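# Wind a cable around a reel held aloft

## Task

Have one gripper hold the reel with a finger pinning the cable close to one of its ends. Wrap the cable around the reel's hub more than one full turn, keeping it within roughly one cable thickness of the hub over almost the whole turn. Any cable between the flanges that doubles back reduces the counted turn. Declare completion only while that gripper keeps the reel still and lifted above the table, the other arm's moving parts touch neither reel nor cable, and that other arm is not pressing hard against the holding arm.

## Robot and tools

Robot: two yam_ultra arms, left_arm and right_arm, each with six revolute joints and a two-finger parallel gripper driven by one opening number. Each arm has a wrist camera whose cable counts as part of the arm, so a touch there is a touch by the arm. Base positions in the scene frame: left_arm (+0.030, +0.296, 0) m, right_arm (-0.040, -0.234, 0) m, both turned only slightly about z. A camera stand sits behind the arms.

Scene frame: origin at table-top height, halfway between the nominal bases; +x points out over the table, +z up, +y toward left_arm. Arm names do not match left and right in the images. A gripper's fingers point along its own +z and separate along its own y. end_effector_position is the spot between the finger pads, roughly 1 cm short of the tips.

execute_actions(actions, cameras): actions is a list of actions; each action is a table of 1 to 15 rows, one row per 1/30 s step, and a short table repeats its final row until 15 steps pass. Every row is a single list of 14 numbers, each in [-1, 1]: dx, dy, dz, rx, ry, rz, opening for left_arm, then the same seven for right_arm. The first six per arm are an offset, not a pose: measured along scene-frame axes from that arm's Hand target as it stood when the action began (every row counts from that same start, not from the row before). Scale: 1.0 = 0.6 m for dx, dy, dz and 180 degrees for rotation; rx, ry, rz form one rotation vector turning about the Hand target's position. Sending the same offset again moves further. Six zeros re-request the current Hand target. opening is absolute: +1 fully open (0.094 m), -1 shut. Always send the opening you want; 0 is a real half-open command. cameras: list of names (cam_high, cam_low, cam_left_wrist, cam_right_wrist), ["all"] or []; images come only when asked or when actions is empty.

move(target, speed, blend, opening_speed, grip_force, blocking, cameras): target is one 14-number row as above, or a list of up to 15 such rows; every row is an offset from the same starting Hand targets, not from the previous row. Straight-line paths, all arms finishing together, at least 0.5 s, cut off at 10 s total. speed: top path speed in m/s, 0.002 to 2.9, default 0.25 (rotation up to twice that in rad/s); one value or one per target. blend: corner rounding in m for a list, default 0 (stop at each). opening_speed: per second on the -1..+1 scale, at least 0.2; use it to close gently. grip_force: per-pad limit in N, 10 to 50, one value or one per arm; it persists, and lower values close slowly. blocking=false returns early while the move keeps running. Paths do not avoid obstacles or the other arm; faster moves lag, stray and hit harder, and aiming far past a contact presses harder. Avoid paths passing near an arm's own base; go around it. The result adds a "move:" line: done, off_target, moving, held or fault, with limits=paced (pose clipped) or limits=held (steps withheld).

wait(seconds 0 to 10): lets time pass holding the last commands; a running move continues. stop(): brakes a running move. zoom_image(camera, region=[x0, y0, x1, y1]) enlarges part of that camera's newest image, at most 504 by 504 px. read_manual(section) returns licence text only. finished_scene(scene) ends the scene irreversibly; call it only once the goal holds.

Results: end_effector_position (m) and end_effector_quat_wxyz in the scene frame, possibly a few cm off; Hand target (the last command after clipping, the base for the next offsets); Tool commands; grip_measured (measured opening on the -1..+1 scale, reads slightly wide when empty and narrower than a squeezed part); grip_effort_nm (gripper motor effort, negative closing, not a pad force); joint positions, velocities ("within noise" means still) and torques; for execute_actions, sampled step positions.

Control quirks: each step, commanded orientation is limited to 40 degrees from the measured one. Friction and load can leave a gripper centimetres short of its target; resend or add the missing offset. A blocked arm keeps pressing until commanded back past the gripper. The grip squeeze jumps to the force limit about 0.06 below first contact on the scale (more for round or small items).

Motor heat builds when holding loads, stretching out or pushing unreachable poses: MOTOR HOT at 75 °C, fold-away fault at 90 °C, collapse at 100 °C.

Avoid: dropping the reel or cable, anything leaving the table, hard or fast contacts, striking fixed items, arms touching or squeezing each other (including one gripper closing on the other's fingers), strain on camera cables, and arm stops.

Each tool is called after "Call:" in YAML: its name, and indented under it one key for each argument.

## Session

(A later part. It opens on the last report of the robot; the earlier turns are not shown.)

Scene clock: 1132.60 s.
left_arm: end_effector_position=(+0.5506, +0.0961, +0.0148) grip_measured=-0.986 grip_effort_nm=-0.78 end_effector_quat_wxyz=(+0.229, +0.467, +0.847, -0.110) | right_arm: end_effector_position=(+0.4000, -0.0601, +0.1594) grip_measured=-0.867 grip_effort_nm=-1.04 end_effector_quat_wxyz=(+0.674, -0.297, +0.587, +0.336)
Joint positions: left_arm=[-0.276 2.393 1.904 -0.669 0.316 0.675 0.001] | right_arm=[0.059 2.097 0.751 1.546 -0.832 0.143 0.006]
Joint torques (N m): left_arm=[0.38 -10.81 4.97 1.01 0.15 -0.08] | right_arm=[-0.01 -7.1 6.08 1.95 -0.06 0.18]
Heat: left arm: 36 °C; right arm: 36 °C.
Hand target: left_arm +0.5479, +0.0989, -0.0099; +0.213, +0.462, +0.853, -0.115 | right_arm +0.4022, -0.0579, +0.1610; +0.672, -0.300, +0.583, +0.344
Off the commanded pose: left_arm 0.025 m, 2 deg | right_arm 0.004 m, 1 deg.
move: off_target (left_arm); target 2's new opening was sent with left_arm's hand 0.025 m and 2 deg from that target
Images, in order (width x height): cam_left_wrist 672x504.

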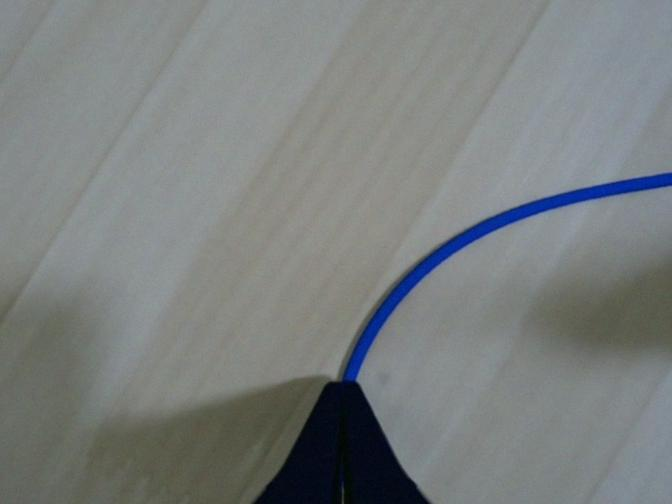

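Call:
move:
  target:
    - [0,0,0.15,0,0,0,-1.0,0,0,0,0,0,0,-1.0]
    - [-0.08,0.2067,0.75,-0.1957,-0.1271,0,-1.0,0,0,0,0,0,0,-1.0]
  speed: 0.25
  blend: [0.05,0]
  cameras: ["all"]

Scene clock: 1162.87 s.
left_arm: end_effector_position=(+0.4964, +0.2251, +0.4467) grip_measured=-0.988 grip_effort_nm=-0.67 end_effector_quat_wxyz=(+0.532, +0.380, +0.713, -0.252) | right_arm: end_effector_position=(+0.4000, -0.0601, +0.1594) grip_measured=-0.867 grip_effort_nm=-1.04 end_effector_quat_wxyz=(+0.674, -0.297, +0.587, +0.336)
Joint positions: left_arm=[0.171 2.147 2.843 -1.324 1.023 0.601 0.001] | right_arm=[0.059 2.097 0.751 1.546 -0.832 0.143 0.006]
Joint torques (N m): left_arm=[-0.14 -7.64 6.05 1.1 0.49 -0.07] | right_arm=[0.02 -7.09 6.04 1.98 -0.1 0.2]
Heat: left arm: 36 °C; right arm: 36 °C.
Hand target: left_arm +0.4999, +0.2229, +0.4401; +0.504, +0.390, +0.720, -0.274 | right_arm +0.4022, -0.0579, +0.1610; +0.672, -0.300, +0.583, +0.344
Off the commanded pose: left_arm 0.008 m, 4 deg | right_arm 0.004 m, 1 deg.
elbow stopped short (left arm): the move would have taken joint 3 (elbow) straighter than the controller allows.
move: off_target (left_arm); blend cut to 0.0447 m at target 1

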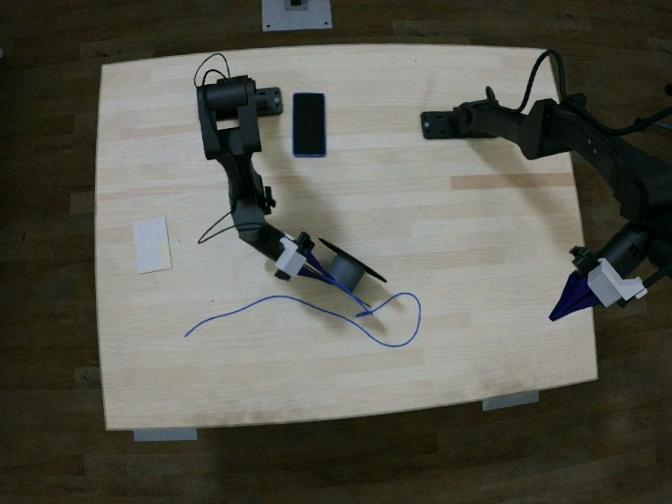

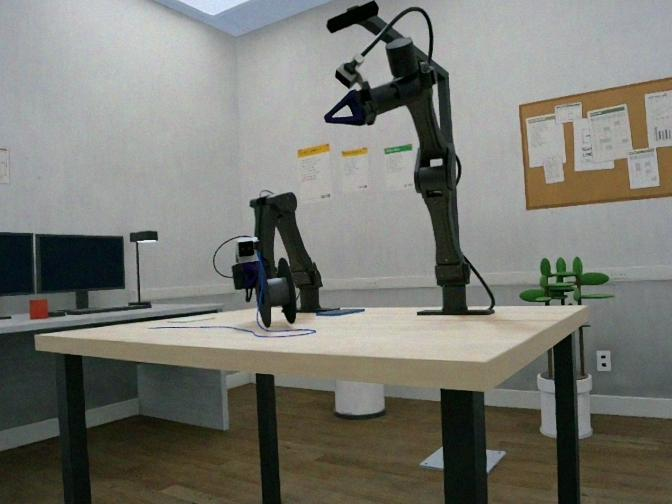

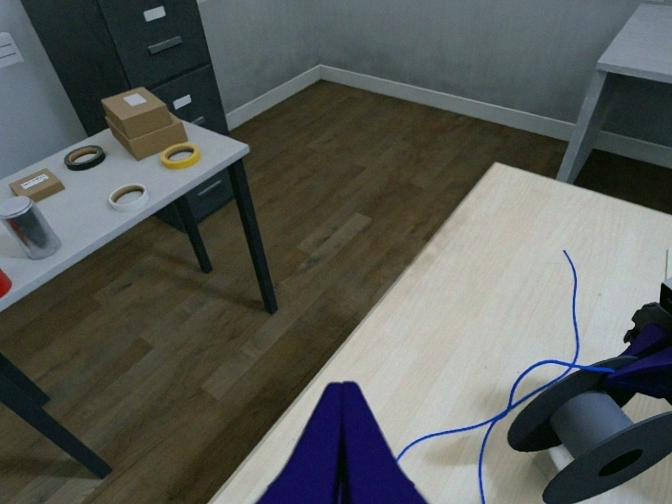

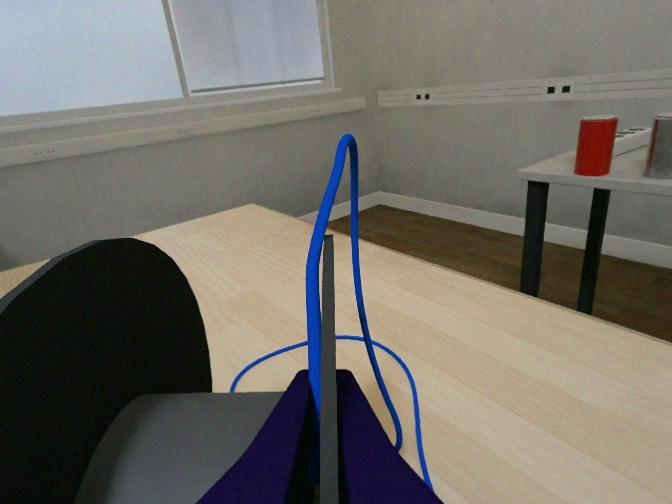

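Call:
move:
  target:
    - [-0.06,-0.19,-0.38,0.2104,0.1023,-0.0747,-0.3,0,0,0,0,0,0,-1.0]
    - [-0.08,-0.255,-0.55,0.2104,0.1023,-0.0747,-0.3,0,0,0,0,0,0,-1.0]
  speed: 0.25
  blend: [0.03,0]
  cameras: ["cam_left_wrist","cam_high"]

Scene clock: 1195.93 s.
left_arm: end_effector_position=(+0.4504, +0.0713, +0.0893) grip_measured=-0.302 grip_effort_nm=0.11 end_effector_quat_wxyz=(+0.171, +0.564, +0.795, -0.146) | right_arm: end_effector_position=(+0.4000, -0.0601, +0.1594) grip_measured=-0.867 grip_effort_nm=-1.04 end_effector_quat_wxyz=(+0.674, -0.297, +0.587, +0.336)
Joint positions: left_arm=[-0.364 2.12 1.782 -0.964 0.369 0.828 0.033] | right_arm=[0.059 2.097 0.751 1.546 -0.832 0.143 0.006]
Joint torques (N m): left_arm=[-0.08 -16.23 4.93 0.82 0.19 -0.09] | right_arm=[0.03 -7.05 6.05 1.95 -0.06 0.2]
Heat: left arm: 35 °C; right arm: 36 °C.
Hand target: left_arm +0.4520, +0.0700, +0.1100; +0.197, +0.563, +0.790, -0.140 | right_arm +0.4022, -0.0579, +0.1610; +0.672, -0.300, +0.583, +0.344
Off the commanded pose: left_arm 0.021 m, 3 deg | right_arm 0.004 m, 1 deg.
move: off_target (left_arm)
Images, in order (width x height): cam_high 672x504, cam_left_wrist 672x504.

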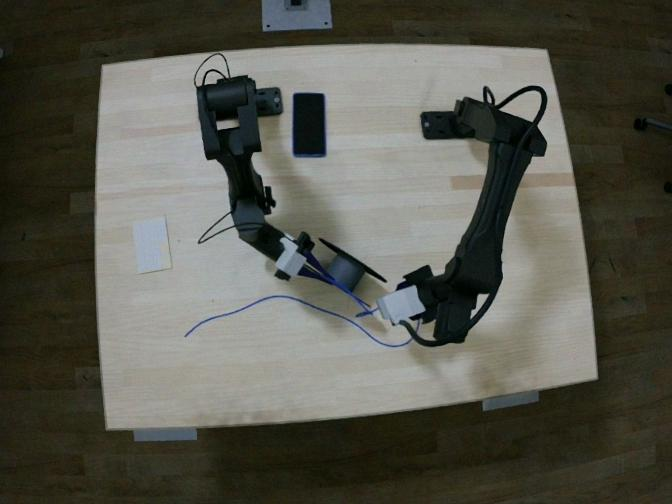

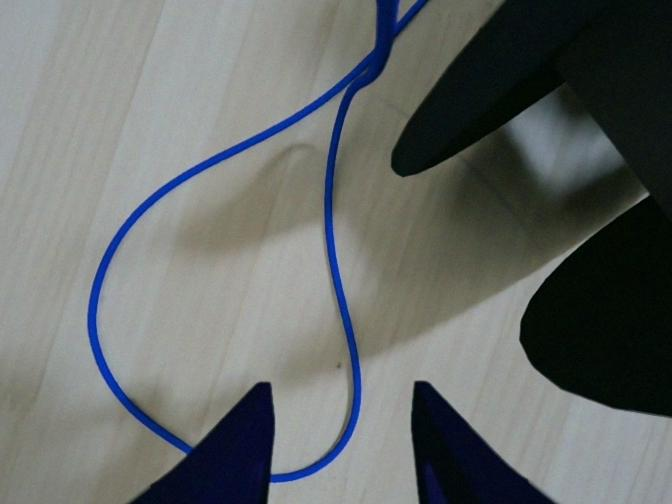

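Call:
move:
  target:
    - [0.004,0,-0.145,0,0,0,-0.3,0,0,0,0,0,0,-1.0]
  speed: 0.12
  cameras: ["cam_left_wrist"]

Scene clock: 1211.87 s.
left_arm: end_effector_position=(+0.4560, +0.0694, +0.0393) grip_measured=-0.302 grip_effort_nm=0.11 end_effector_quat_wxyz=(+0.208, +0.567, +0.786, -0.135) | right_arm: end_effector_position=(+0.4000, -0.0601, +0.1594) grip_measured=-0.867 grip_effort_nm=-1.03 end_effector_quat_wxyz=(+0.674, -0.297, +0.587, +0.336)
Joint positions: left_arm=[-0.364 2.119 1.555 -0.658 0.368 0.828 0.033] | right_arm=[0.059 2.097 0.751 1.546 -0.832 0.143 0.006]
Joint torques (N m): left_arm=[0.12 -9.39 4.82 0.93 0.19 -0.07] | right_arm=[-0.02 -7.06 6.08 1.97 -0.07 0.2]
Heat: left arm: 36 °C; right arm: 36 °C.
Hand target: left_arm +0.4544, +0.0699, +0.0231; +0.197, +0.564, +0.790, -0.140 | right_arm +0.4022, -0.0579, +0.1610; +0.672, -0.300, +0.583, +0.344
Off the commanded pose: left_arm 0.016 m, 2 deg | right_arm 0.004 m, 1 deg.
move: off_target (left_arm)
Images, in order (width x height): cam_left_wrist 672x504.

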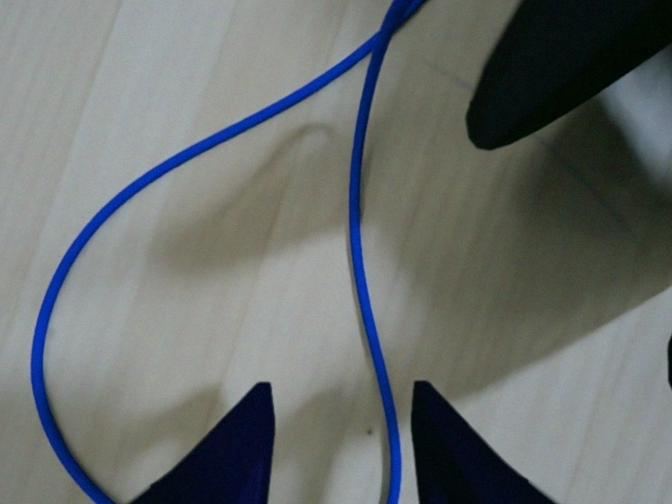

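Call:
move:
  target:
    - [-0.015,0.002,-0.052,0,0,0,-0.3,0,0,0,0,0,0,-1.0]
  speed: 0.1
  cameras: ["cam_left_wrist"]

Scene clock: 1217.40 s.
left_arm: end_effector_position=(+0.4497, +0.0717, +0.0119) grip_measured=-0.302 grip_effort_nm=0.10 end_effector_quat_wxyz=(+0.211, +0.565, +0.786, -0.135) | right_arm: end_effector_position=(+0.4000, -0.0601, +0.1594) grip_measured=-0.867 grip_effort_nm=-1.03 end_effector_quat_wxyz=(+0.674, -0.297, +0.587, +0.336)
Joint positions: left_arm=[-0.364 2.13 1.452 -0.537 0.368 0.824 0.033] | right_arm=[0.059 2.097 0.751 1.546 -0.832 0.143 0.006]
Joint torques (N m): left_arm=[-0.32 -8.7 4.27 1 0.18 -0.08] | right_arm=[0.05 -7.04 6.09 1.96 -0.08 0.2]
Heat: left arm: 36 °C; right arm: 36 °C.
Hand target: left_arm +0.4453, +0.0712, -0.0083; +0.197, +0.563, +0.790, -0.140 | right_arm +0.4022, -0.0579, +0.1610; +0.672, -0.300, +0.583, +0.344
Off the commanded pose: left_arm 0.020 m, 2 deg | right_arm 0.004 m, 1 deg.
move: off_target (left_arm)
Images, in order (width x height): cam_left_wrist 672x504.

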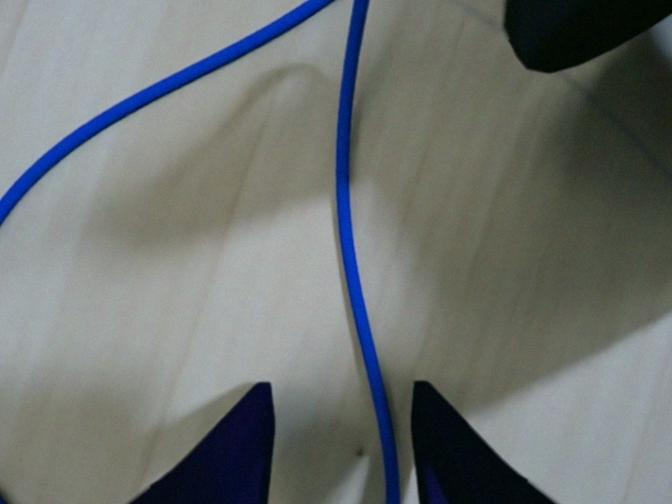

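Call:
move:
  target:
    - [0,0,-0.01,0,0,0,-1.0,0,0,0,0,0,0,-1.0]
  speed: 0.05
  opening_speed: 0.9
  cameras: ["cam_left_wrist"]

Scene clock: 1221.87 s.
left_arm: end_effector_position=(+0.4516, +0.0695, +0.0118) grip_measured=-0.961 grip_effort_nm=-0.99 end_effector_quat_wxyz=(+0.219, +0.566, +0.783, -0.136) | right_arm: end_effector_position=(+0.4000, -0.0601, +0.1594) grip_measured=-0.867 grip_effort_nm=-1.04 end_effector_quat_wxyz=(+0.674, -0.297, +0.587, +0.336)
Joint positions: left_arm=[-0.365 2.13 1.444 -0.513 0.375 0.823 0.002] | right_arm=[0.059 2.097 0.751 1.546 -0.832 0.143 0.006]
Joint torques (N m): left_arm=[-0.29 -7.99 4.11 0.97 0.12 -0.07] | right_arm=[-0.01 -7.06 6.05 1.96 -0.07 0.19]
Heat: left arm: 35 °C; right arm: 36 °C.
Hand target: left_arm +0.4454, +0.0711, -0.0142; +0.197, +0.564, +0.790, -0.140 | right_arm +0.4022, -0.0579, +0.1610; +0.672, -0.300, +0.583, +0.344
Off the commanded pose: left_arm 0.027 m, 3 deg | right_arm 0.004 m, 1 deg.
move: off_target (left_arm)
Images, in order (width x height): cam_left_wrist 672x504.

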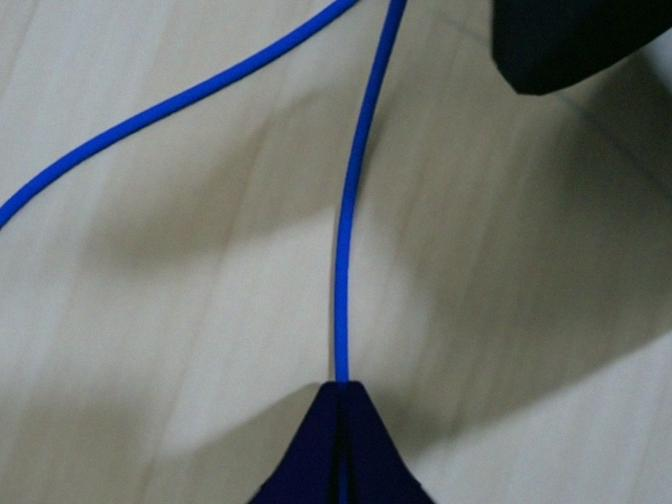

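Call:
move:
  target:
    - [0,0,0.15,0,0,0,-1.0,0,0,0,0,0,0,-1.0]
    - [0,0.02,0.71,-0.168,-0.0579,0,-1.0,0,0,0,0,0,0,-1.0]
  speed: 0.2
  blend: [0.05,0]
  cameras: ["all"]

Scene clock: 1232.23 s.
left_arm: end_effector_position=(+0.4421, +0.0843, +0.4171) grip_measured=-0.963 grip_effort_nm=-1.04 end_effector_quat_wxyz=(+0.440, +0.494, +0.698, -0.273) | right_arm: end_effector_position=(+0.4000, -0.0601, +0.1594) grip_measured=-0.867 grip_effort_nm=-1.04 end_effector_quat_wxyz=(+0.674, -0.297, +0.587, +0.336)
Joint positions: left_arm=[-0.193 2.127 2.844 -1.475 0.832 0.671 0.002] | right_arm=[0.059 2.097 0.751 1.546 -0.832 0.143 0.006]
Joint torques (N m): left_arm=[0.53 -7.49 5.83 1.1 0.51 -0.1] | right_arm=[0.09 -7.05 6.04 1.97 -0.08 0.2]
Heat: left arm: 35 °C; right arm: 36 °C.
Hand target: left_arm +0.4454, +0.0831, +0.4119; +0.407, +0.503, +0.705, -0.290 | right_arm +0.4022, -0.0579, +0.1610; +0.672, -0.300, +0.583, +0.344
Off the commanded pose: left_arm 0.006 m, 4 deg | right_arm 0.004 m, 1 deg.
elbow stopped short (left arm): the move would have taken joint 3 (elbow) straighter than the controller allows.
move: off_target (left_arm); blend cut to 0.0445 m at target 1

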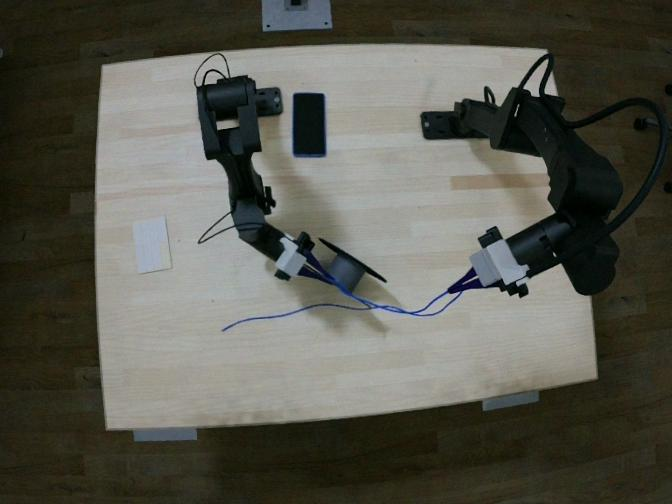

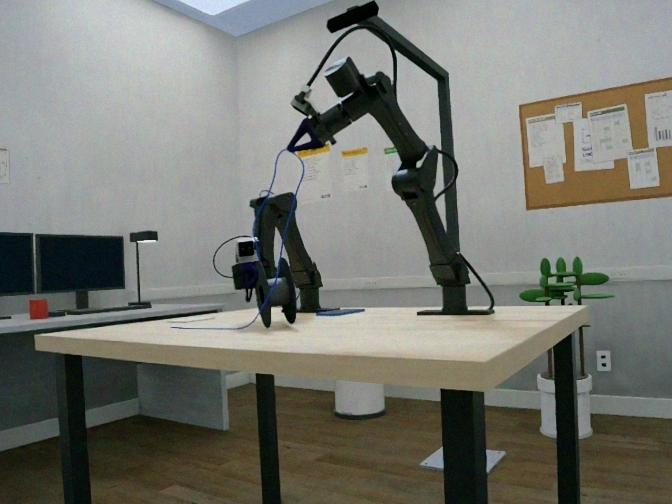

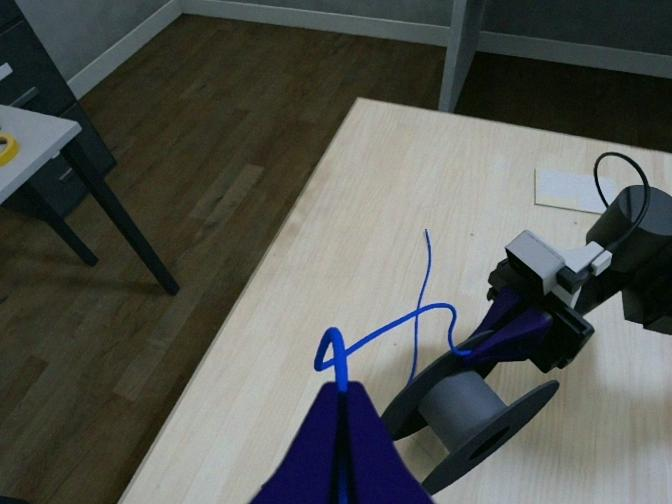

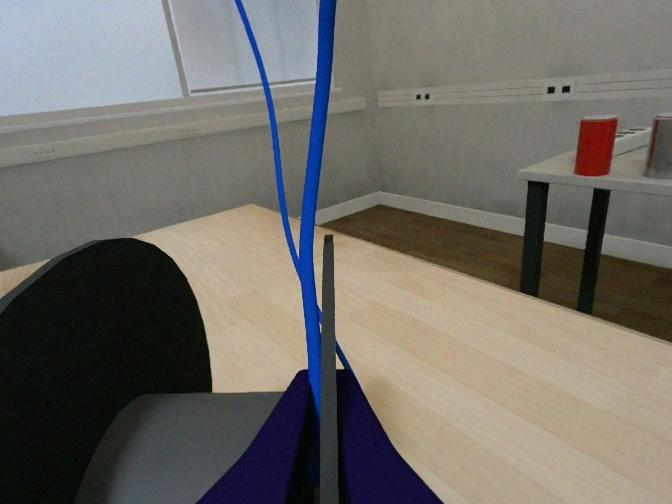

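Call:
move:
  target:
    - [0.131,0.152,-0.137,0.05,0.018,0,-1.0,0,0,0,0,0,0,-1.0]
    - [0.10,0.112,-0.62,0.1576,0.0543,0,-1.0,0,0,0,0,0,0,-1.0]
  speed: 0.2
  blend: [0.04,0]
  cameras: ["all"]

Scene clock: 1295.40 s.
left_arm: end_effector_position=(+0.5034, +0.1533, +0.0261) grip_measured=-0.963 grip_effort_nm=-1.03 end_effector_quat_wxyz=(+0.194, +0.560, +0.791, -0.156) | right_arm: end_effector_position=(+0.4000, -0.0601, +0.1594) grip_measured=-0.867 grip_effort_nm=-1.04 end_effector_quat_wxyz=(+0.674, -0.297, +0.587, +0.336)
Joint positions: left_arm=[-0.141 2.293 1.796 -0.858 0.457 1.049 0.002] | right_arm=[0.059 2.097 0.751 1.546 -0.832 0.143 0.006]
Joint torques (N m): left_arm=[-0.36 -15.95 4.52 0.74 0.25 -0.09] | right_arm=[0.03 -7.06 6.05 1.97 -0.07 0.2]
Heat: left arm: 34 °C; right arm: 35 °C.
Hand target: left_arm +0.5055, +0.1503, +0.0399; +0.211, +0.561, +0.786, -0.150 | right_arm +0.4022, -0.0579, +0.1610; +0.672, -0.300, +0.583, +0.344
Off the commanded pose: left_arm 0.014 m, 2 deg | right_arm 0.004 m, 1 deg.
move: off_target (left_arm)

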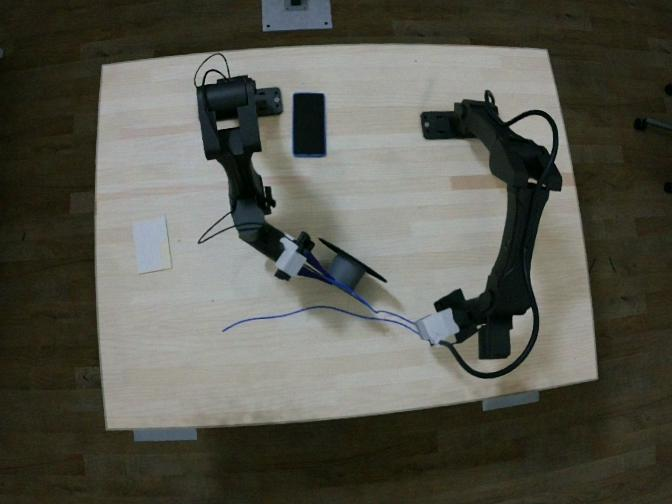

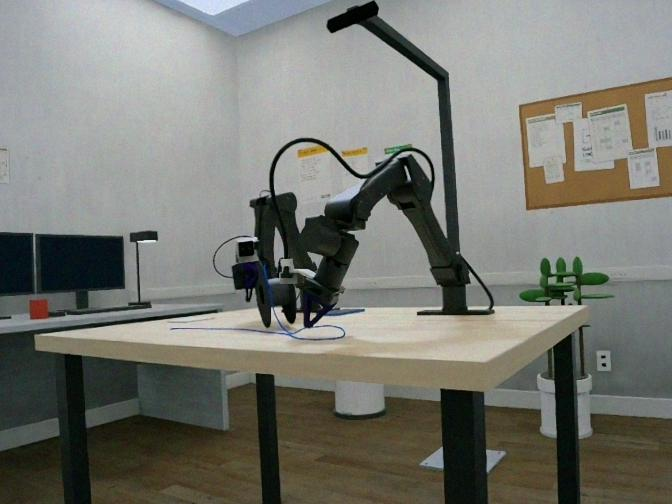

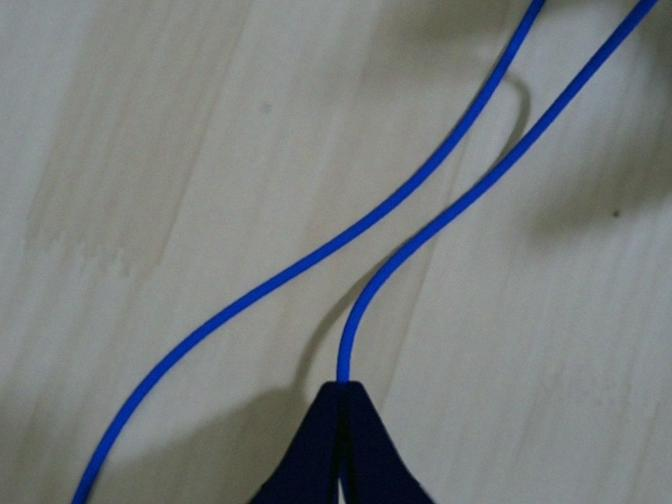

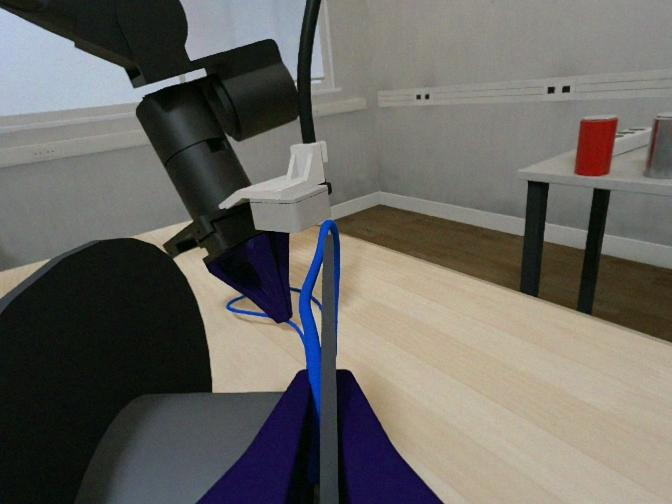

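Call:
zoom_image:
  camera: "cam_right_wrist"
  region: [200, 180, 460, 420]

Call:
zoom_image:
  camera: "cam_high"
  region: [290, 220, 460, 360]

Call:
zoom_image:
  camera: "cam_low"
  region: [220, 220, 360, 350]

Scaled by 1.938.

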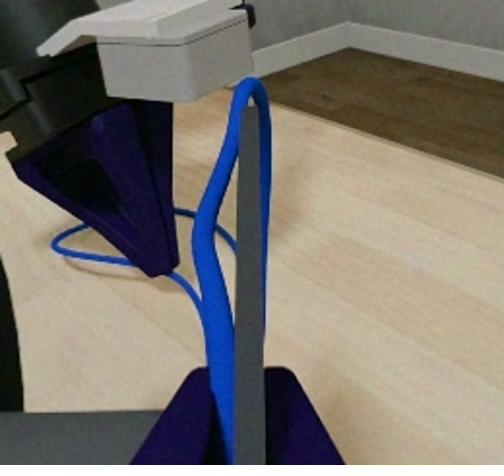

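Scaled by 2.965.

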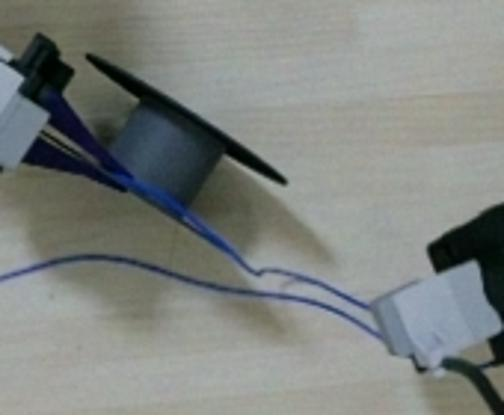

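Scaled by 3.600.

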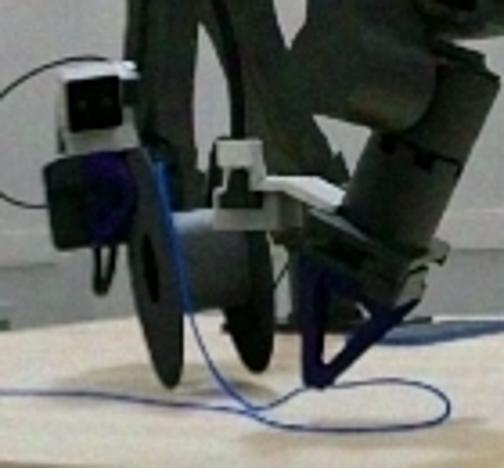

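Call:
move:
  target:
    - [0,0,0.3,-0.08,-0.03,0,-1.0,0,0,0,0,0,0,-1.0]
    - [-0.1842,-0.1138,0.67,-0.1576,-0.0543,0,-1.0,0,0,0,0,0,0,-1.0]
  speed: 0.2
  blend: [0.05,0]
  cameras: ["cam_right_wrist","cam_low","cam_left_wrist"]

Scene clock: 1326.57 s.
left_arm: end_effector_position=(+0.4033, +0.0841, +0.4355) grip_measured=-0.963 grip_effort_nm=-1.04 end_effector_quat_wxyz=(+0.430, +0.490, +0.705, -0.279) | right_arm: end_effector_position=(+0.4000, -0.0601, +0.1594) grip_measured=-0.867 grip_effort_nm=-1.04 end_effector_quat_wxyz=(+0.674, -0.297, +0.587, +0.336)
Joint positions: left_arm=[-0.216 2.024 2.796 -1.538 0.817 0.645 0.002] | right_arm=[0.059 2.097 0.751 1.546 -0.832 0.143 0.006]
Joint torques (N m): left_arm=[-0.23 -9.17 4.52 1.09 0.49 -0.1] | right_arm=[-0.01 -7.06 6.05 1.97 -0.07 0.19]
Heat: left arm: 36 °C; right arm: 35 °C.
Hand target: left_arm +0.3950, +0.0821, +0.4418; +0.407, +0.503, +0.705, -0.290 | right_arm +0.4022, -0.0579, +0.1610; +0.672, -0.300, +0.583, +0.344
Off the commanded pose: left_arm 0.011 m, 3 deg | right_arm 0.004 m, 1 deg.
joint sent to its limit (left arm) — joint 4 (wrist pitch), lower limit. The joint targets are off in orientation, not in position.
move: off_target (left_arm)
Images, in order (width x height): cam_low 672x504, cam_left_wrist 672x504, cam_right_wrist 672x504.

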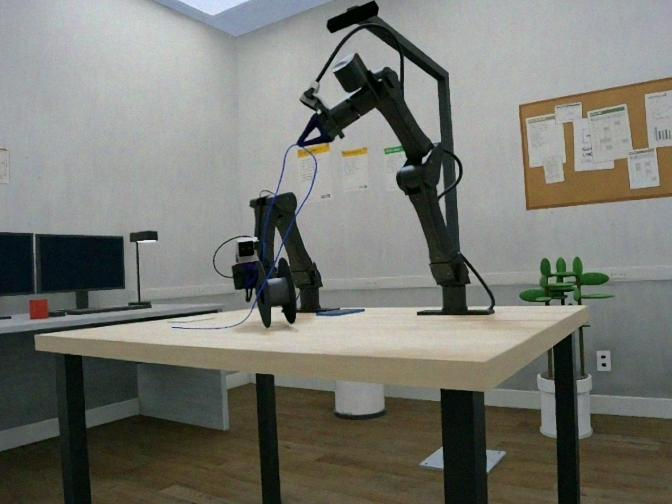

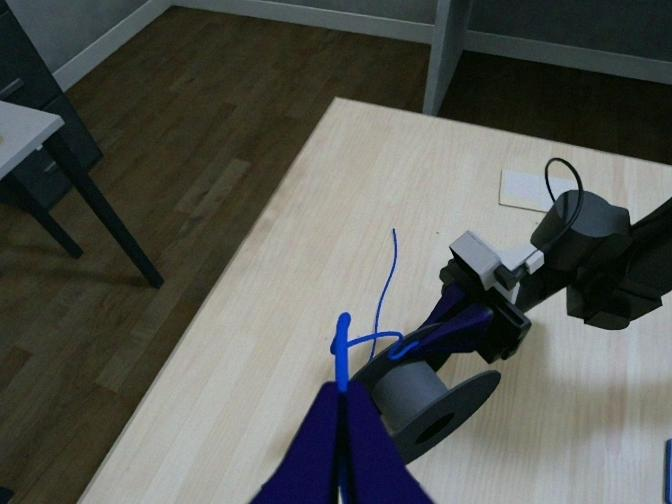

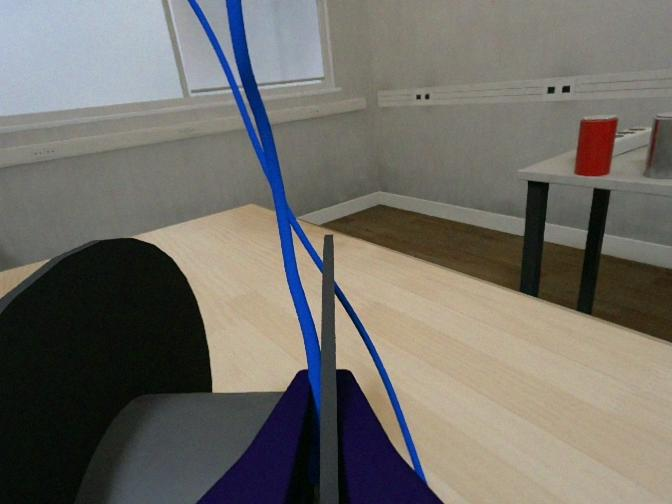

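Call:
move:
  target:
    - [0.108,0.1478,-0.15,0,0,0,-1.0,0,0,0,0,0,0,-1.0]
    - [0.1619,0.2218,-0.35,0,0,0,-1.0,0,0,0,0,0,0,-1.0]
    - [0.1474,0.2016,-0.6,0.08,0.027,0,-1.0,0,0,0,0,0,0,-1.0]
    - [0.1179,0.1613,-0.695,0.1576,0.0543,0,-1.0,0,0,0,0,0,0,-1.0]
  speed: 0.2
  blend: [0.03,0.03,0.03,0]
  cameras: ["all"]

Call:
zoom_image:
  camera: "cam_right_wrist"
  region: [200, 180, 460, 420]

Call:
zoom_image:
  camera: "cam_low"
  region: [220, 220, 360, 350]

Scene clock: 1336.67 s.
left_arm: end_effector_position=(+0.4678, +0.1796, +0.0397) grip_measured=-0.963 grip_effort_nm=-1.04 end_effector_quat_wxyz=(+0.220, +0.565, +0.783, -0.141) | right_arm: end_effector_position=(+0.4000, -0.0601, +0.1594) grip_measured=-0.867 grip_effort_nm=-1.04 end_effector_quat_wxyz=(+0.674, -0.297, +0.587, +0.336)
Joint positions: left_arm=[-0.089 2.088 1.506 -0.737 0.469 1.11 0.002] | right_arm=[0.059 2.097 0.751 1.546 -0.832 0.143 0.006]
Joint torques (N m): left_arm=[-0.02 -8.91 4.75 0.77 0.28 -0.06] | right_arm=[0.02 -7.08 6.02 1.97 -0.06 0.18]
Heat: left arm: 36 °C; right arm: 35 °C.
Hand target: left_arm +0.4658, +0.1788, +0.0248; +0.211, +0.561, +0.786, -0.150 | right_arm +0.4022, -0.0579, +0.1610; +0.672, -0.300, +0.583, +0.344
Off the commanded pose: left_arm 0.015 m, 2 deg | right_arm 0.004 m, 1 deg.
move: off_target (left_arm)

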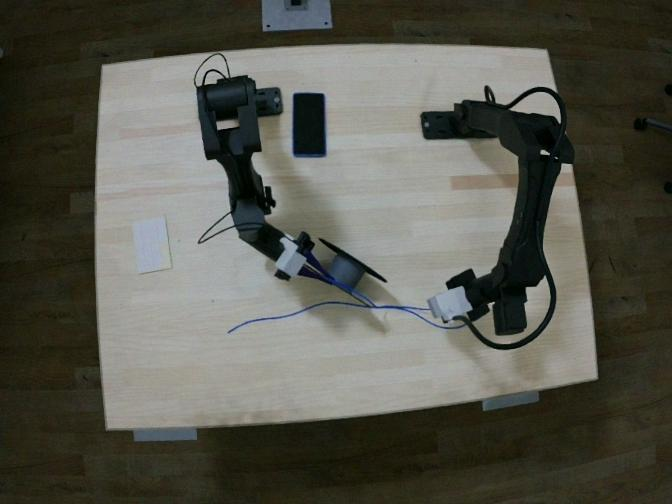

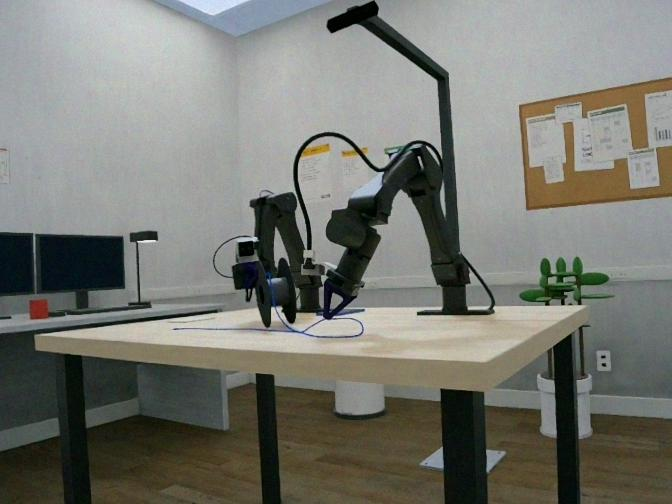

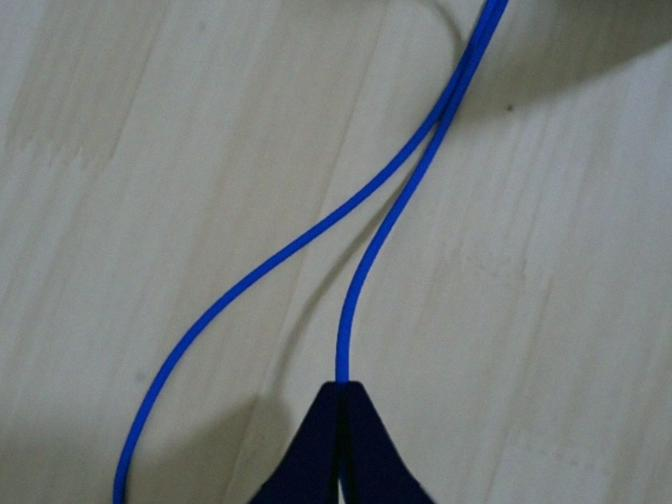

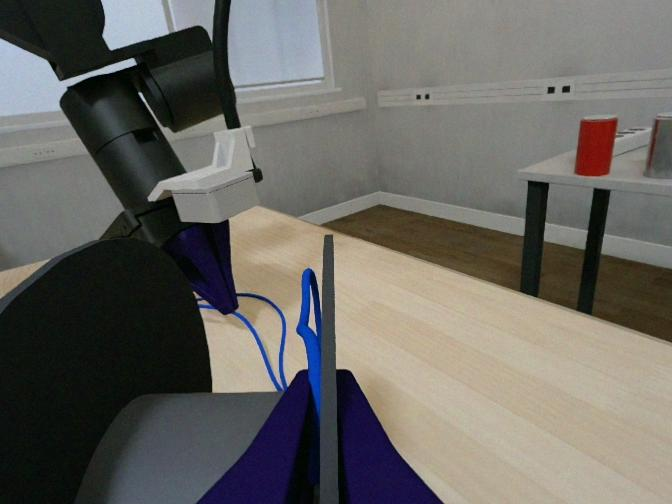

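Scaled by 1.938.

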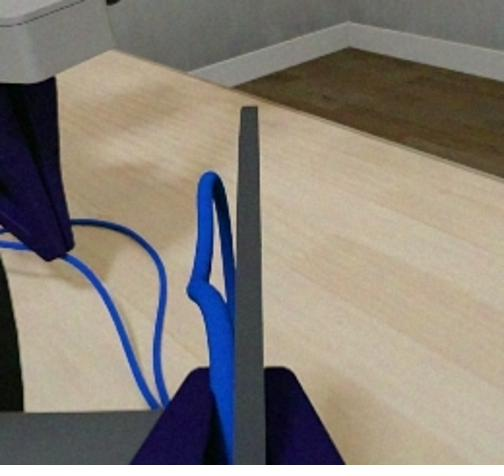

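Scaled by 3.600.

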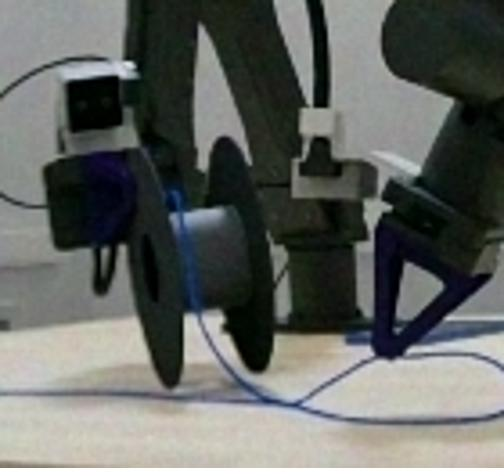

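Call:
move:
  target:
    - [0,0,-0.02,0,0,0,-1.0,0,0,0,0,0,0,-1.0]
    - [0,0,-0.02,0,0,0,-0.4,0,0,0,0,0,0,-1.0]
    - [0.03,0.02,0.15,0,0,0,-0.4,0,0,0,0,0,0,-1.0]
  speed: [0.08,0.08,0.2]
  opening_speed: 0.8
  cameras: ["cam_left_wrist","cam_high","cam_low"]

Call:
zoom_image:
  camera: "cam_high"
  region: [300, 240, 500, 380]

Scene clock: 1351.60 s.
left_arm: end_effector_position=(+0.4808, +0.1911, +0.1126) grip_measured=-0.402 grip_effort_nm=0.11 end_effector_quat_wxyz=(+0.207, +0.559, +0.790, -0.144) | right_arm: end_effector_position=(+0.4000, -0.0601, +0.1594) grip_measured=-0.867 grip_effort_nm=-1.03 end_effector_quat_wxyz=(+0.674, -0.297, +0.587, +0.336)
Joint positions: left_arm=[-0.063 2.105 1.836 -1.086 0.467 1.125 0.028] | right_arm=[0.059 2.097 0.751 1.546 -0.832 0.143 0.006]
Joint torques (N m): left_arm=[0.42 -10.52 8.12 0.41 0.35 0.08] | right_arm=[0.08 -7.09 6.13 1.97 -0.08 0.19]
Heat: left arm: 36 °C; right arm: 35 °C.
Hand target: left_arm +0.4838, +0.1907, +0.1149; +0.211, +0.561, +0.786, -0.150 | right_arm +0.4022, -0.0579, +0.1610; +0.672, -0.300, +0.583, +0.344
Off the commanded pose: left_arm 0.004 m, 1 deg | right_arm 0.004 m, 1 deg.
move: done; target 2's new opening was sent with left_arm's hand 0.016 m and 2 deg from that target
Images, in order (width x height): cam_high 672x504, cam_low 672x504, cam_left_wrist 672x504.

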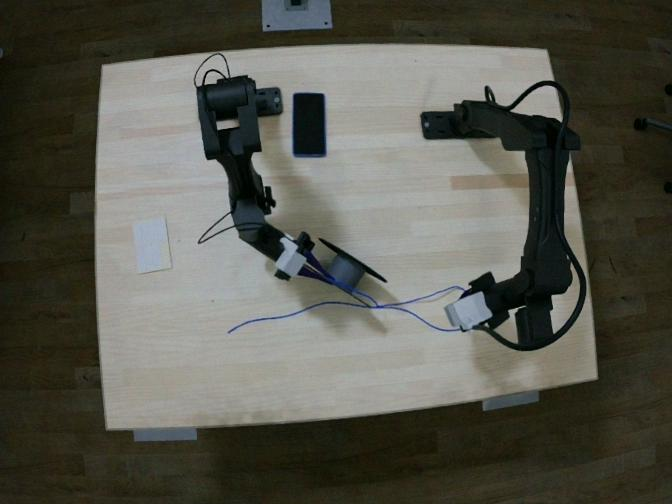

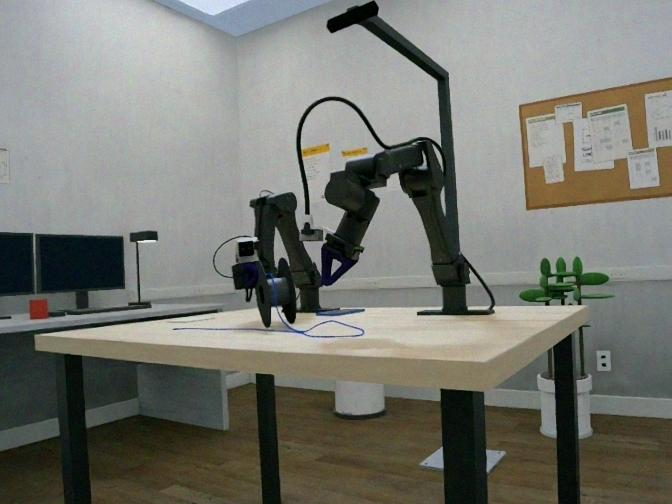

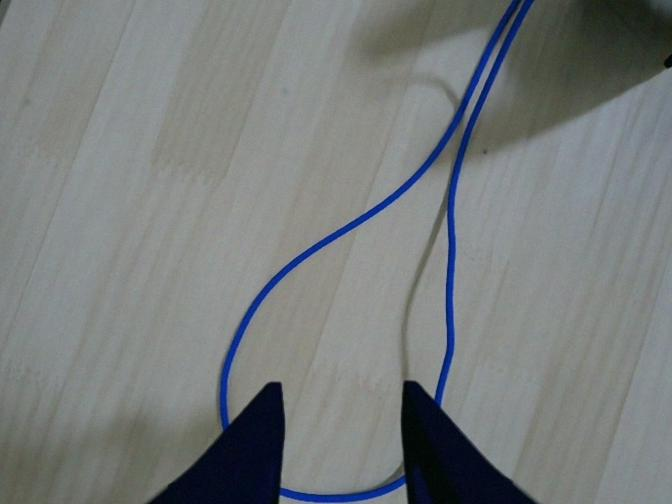

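Scaled by 2.520.

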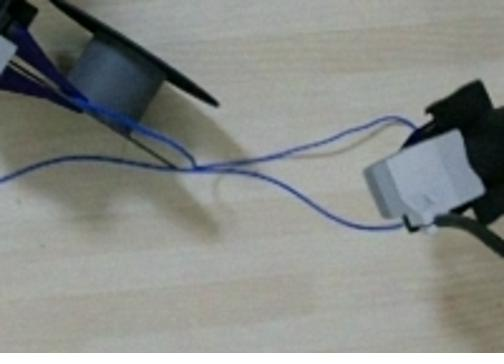

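Call:
move:
  target:
    - [0.07,0.063,-0.08,0,0,0,-0.3,0,0,0,0,0,0,-1.0]
    - [0.07,0.063,-0.19,0,0,0,-0.3,0,0,0,0,0,0,-1.0]
  speed: 0.15
  blend: [0.02,0]
  cameras: ["cam_left_wrist"]

Scene clock: 1364.30 s.
left_arm: end_effector_position=(+0.5274, +0.2335, +0.0137) grip_measured=-0.302 grip_effort_nm=0.11 end_effector_quat_wxyz=(+0.209, +0.559, +0.791, -0.133) | right_arm: end_effector_position=(+0.4000, -0.0601, +0.1594) grip_measured=-0.867 grip_effort_nm=-1.04 end_effector_quat_wxyz=(+0.674, -0.297, +0.587, +0.336)
Joint positions: left_arm=[0.028 2.362 1.867 -0.889 0.467 1.222 0.033] | right_arm=[0.059 2.097 0.751 1.546 -0.832 0.143 0.006]
Joint torques (N m): left_arm=[-0.01 -11.08 5.11 0.66 0.5 0.07] | right_arm=[0.05 -7.08 6.05 1.95 -0.07 0.18]
Heat: left arm: 37 °C; right arm: 35 °C.
Hand target: left_arm +0.5257, +0.2286, +0.0009; +0.211, +0.561, +0.786, -0.150 | right_arm +0.4022, -0.0579, +0.1610; +0.672, -0.300, +0.583, +0.344
Off the commanded pose: left_arm 0.014 m, 2 deg | right_arm 0.004 m, 1 deg.
move: off_target (left_arm)
Images, in order (width x height): cam_left_wrist 672x504.

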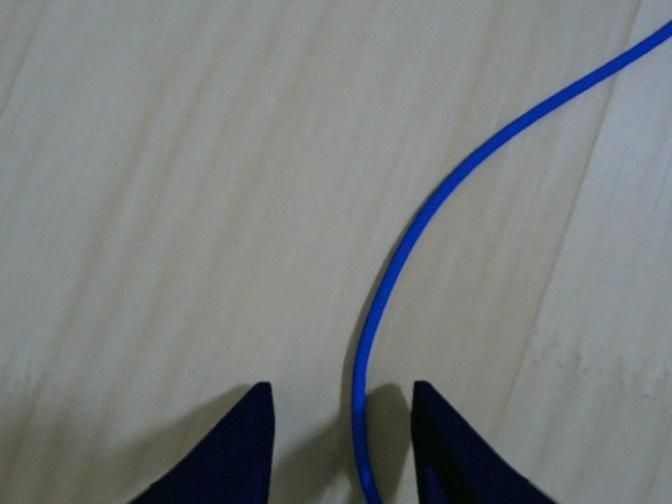

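Call:
move:
  target:
    - [0,0,-0.02,0,0,0,-0.3,0,0,0,0,0,0,-1.0]
    - [0,0,-0.02,0,0,0,-1.0,0,0,0,0,0,0,-1.0]
  speed: 0.06
  opening_speed: 0.9
  cameras: ["cam_left_wrist"]

Scene clock: 1372.53 s.
left_arm: end_effector_position=(+0.5321, +0.2325, +0.0123) grip_measured=-0.960 grip_effort_nm=-1.00 end_effector_quat_wxyz=(+0.221, +0.561, +0.788, -0.128) | right_arm: end_effector_position=(+0.4000, -0.0601, +0.1594) grip_measured=-0.867 grip_effort_nm=-1.04 end_effector_quat_wxyz=(+0.674, -0.297, +0.587, +0.336)
Joint positions: left_arm=[0.028 2.362 1.855 -0.852 0.475 1.222 0.002] | right_arm=[0.059 2.097 0.751 1.546 -0.832 0.143 0.006]
Joint torques (N m): left_arm=[0.02 -10.13 4.23 0.69 0.43 0.07] | right_arm=[0.03 -7.02 6.11 1.98 -0.08 0.19]
Heat: left arm: 37 °C; right arm: 35 °C.
Hand target: left_arm +0.5258, +0.2286, -0.0110; +0.211, +0.561, +0.786, -0.150 | right_arm +0.4022, -0.0579, +0.1610; +0.672, -0.300, +0.583, +0.344
Off the commanded pose: left_arm 0.025 m, 3 deg | right_arm 0.004 m, 1 deg.
move: off_target (left_arm); target 2's new opening was sent with left_arm's hand 0.024 m and 2 deg from that target
Images, in order (width x height): cam_left_wrist 672x504.

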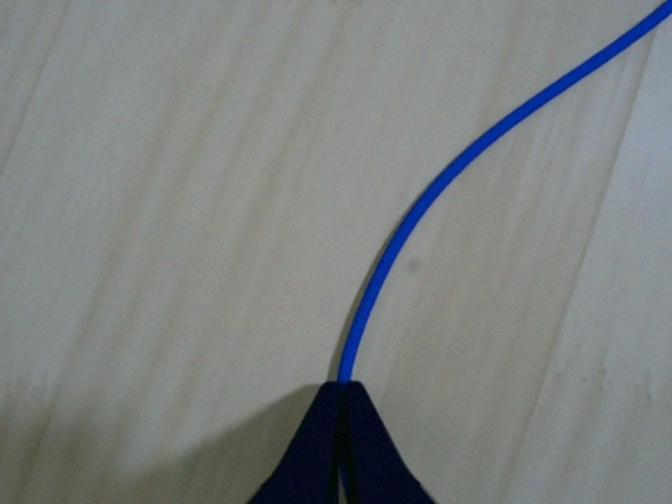

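Call:
move:
  target:
    - [0.03,0.02,0.2,-0.1,-0.045,0.018,-1.0,0,0,0,0,0,0,-1.0]
    - [0.057,0.01,0.518,-0.3039,-0.1381,0.0554,-1.0,-0.0253,0.1265,0.4233,0.0257,-0.0306,-0.1472,-1.0]
  speed: 0.18
  blend: [0.04,0]
  cameras: ["all"]

Scene clock: 1404.20 s.
left_arm: end_effector_position=(+0.5672, +0.2352, +0.2786) grip_measured=-0.961 grip_effort_nm=-1.04 end_effector_quat_wxyz=(+0.596, +0.345, +0.624, -0.369) | right_arm: end_effector_position=(+0.3937, +0.0221, +0.3611) grip_measured=-0.867 grip_effort_nm=-1.04 end_effector_quat_wxyz=(+0.730, -0.165, +0.639, +0.179)
Joint positions: left_arm=[0.201 2.066 1.565 0.441 1.269 0.006 0.002] | right_arm=[0.523 1.528 1.074 0.584 0.059 -0.021 0.006]
Joint torques (N m): left_arm=[-0.01 -16.05 5.18 1.48 -0.09 -0.05] | right_arm=[0.25 -8.81 11.21 2.89 0.09 0.02]
Heat: left arm: 38 °C; right arm: 36 °C.
Hand target: left_arm +0.5600, +0.2345, +0.2998; +0.612, +0.353, +0.613, -0.354 | right_arm +0.3871, +0.0180, +0.4150; +0.771, -0.147, +0.590, +0.190
Off the commanded pose: left_arm 0.022 m, 3 deg | right_arm 0.054 m, 8 deg.
move: off_target (left_arm, right_arm)

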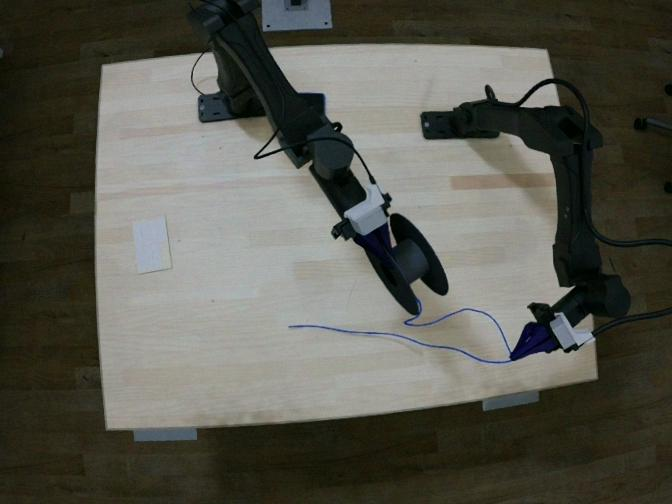

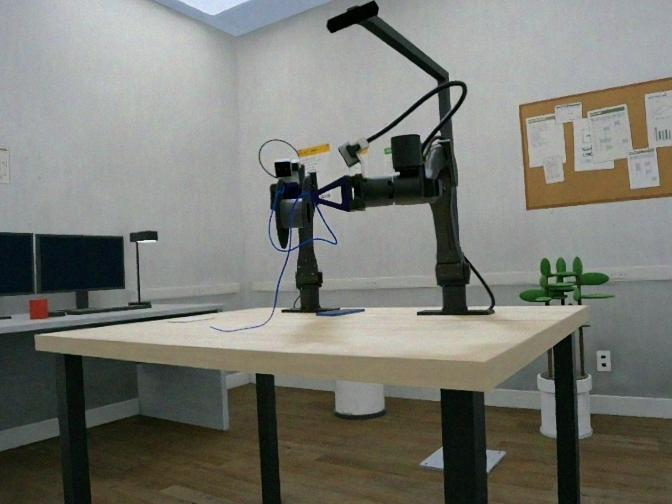

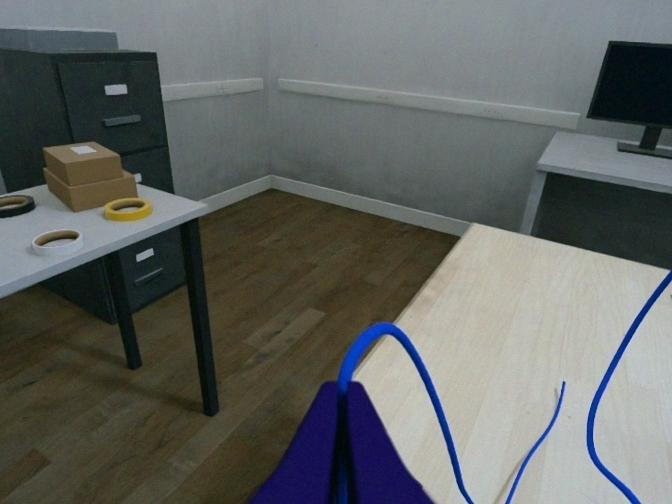

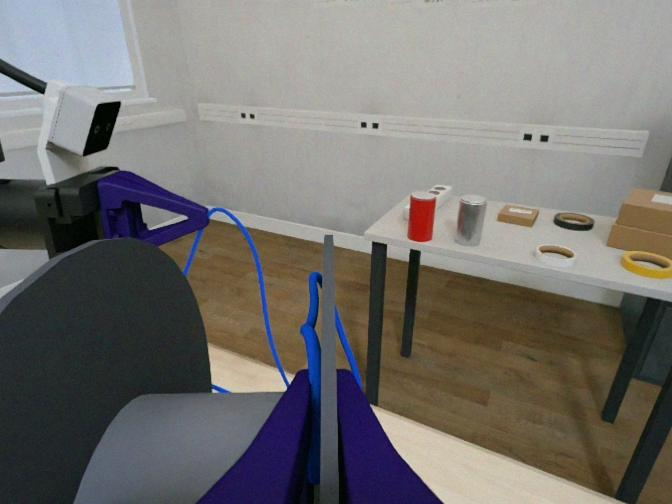

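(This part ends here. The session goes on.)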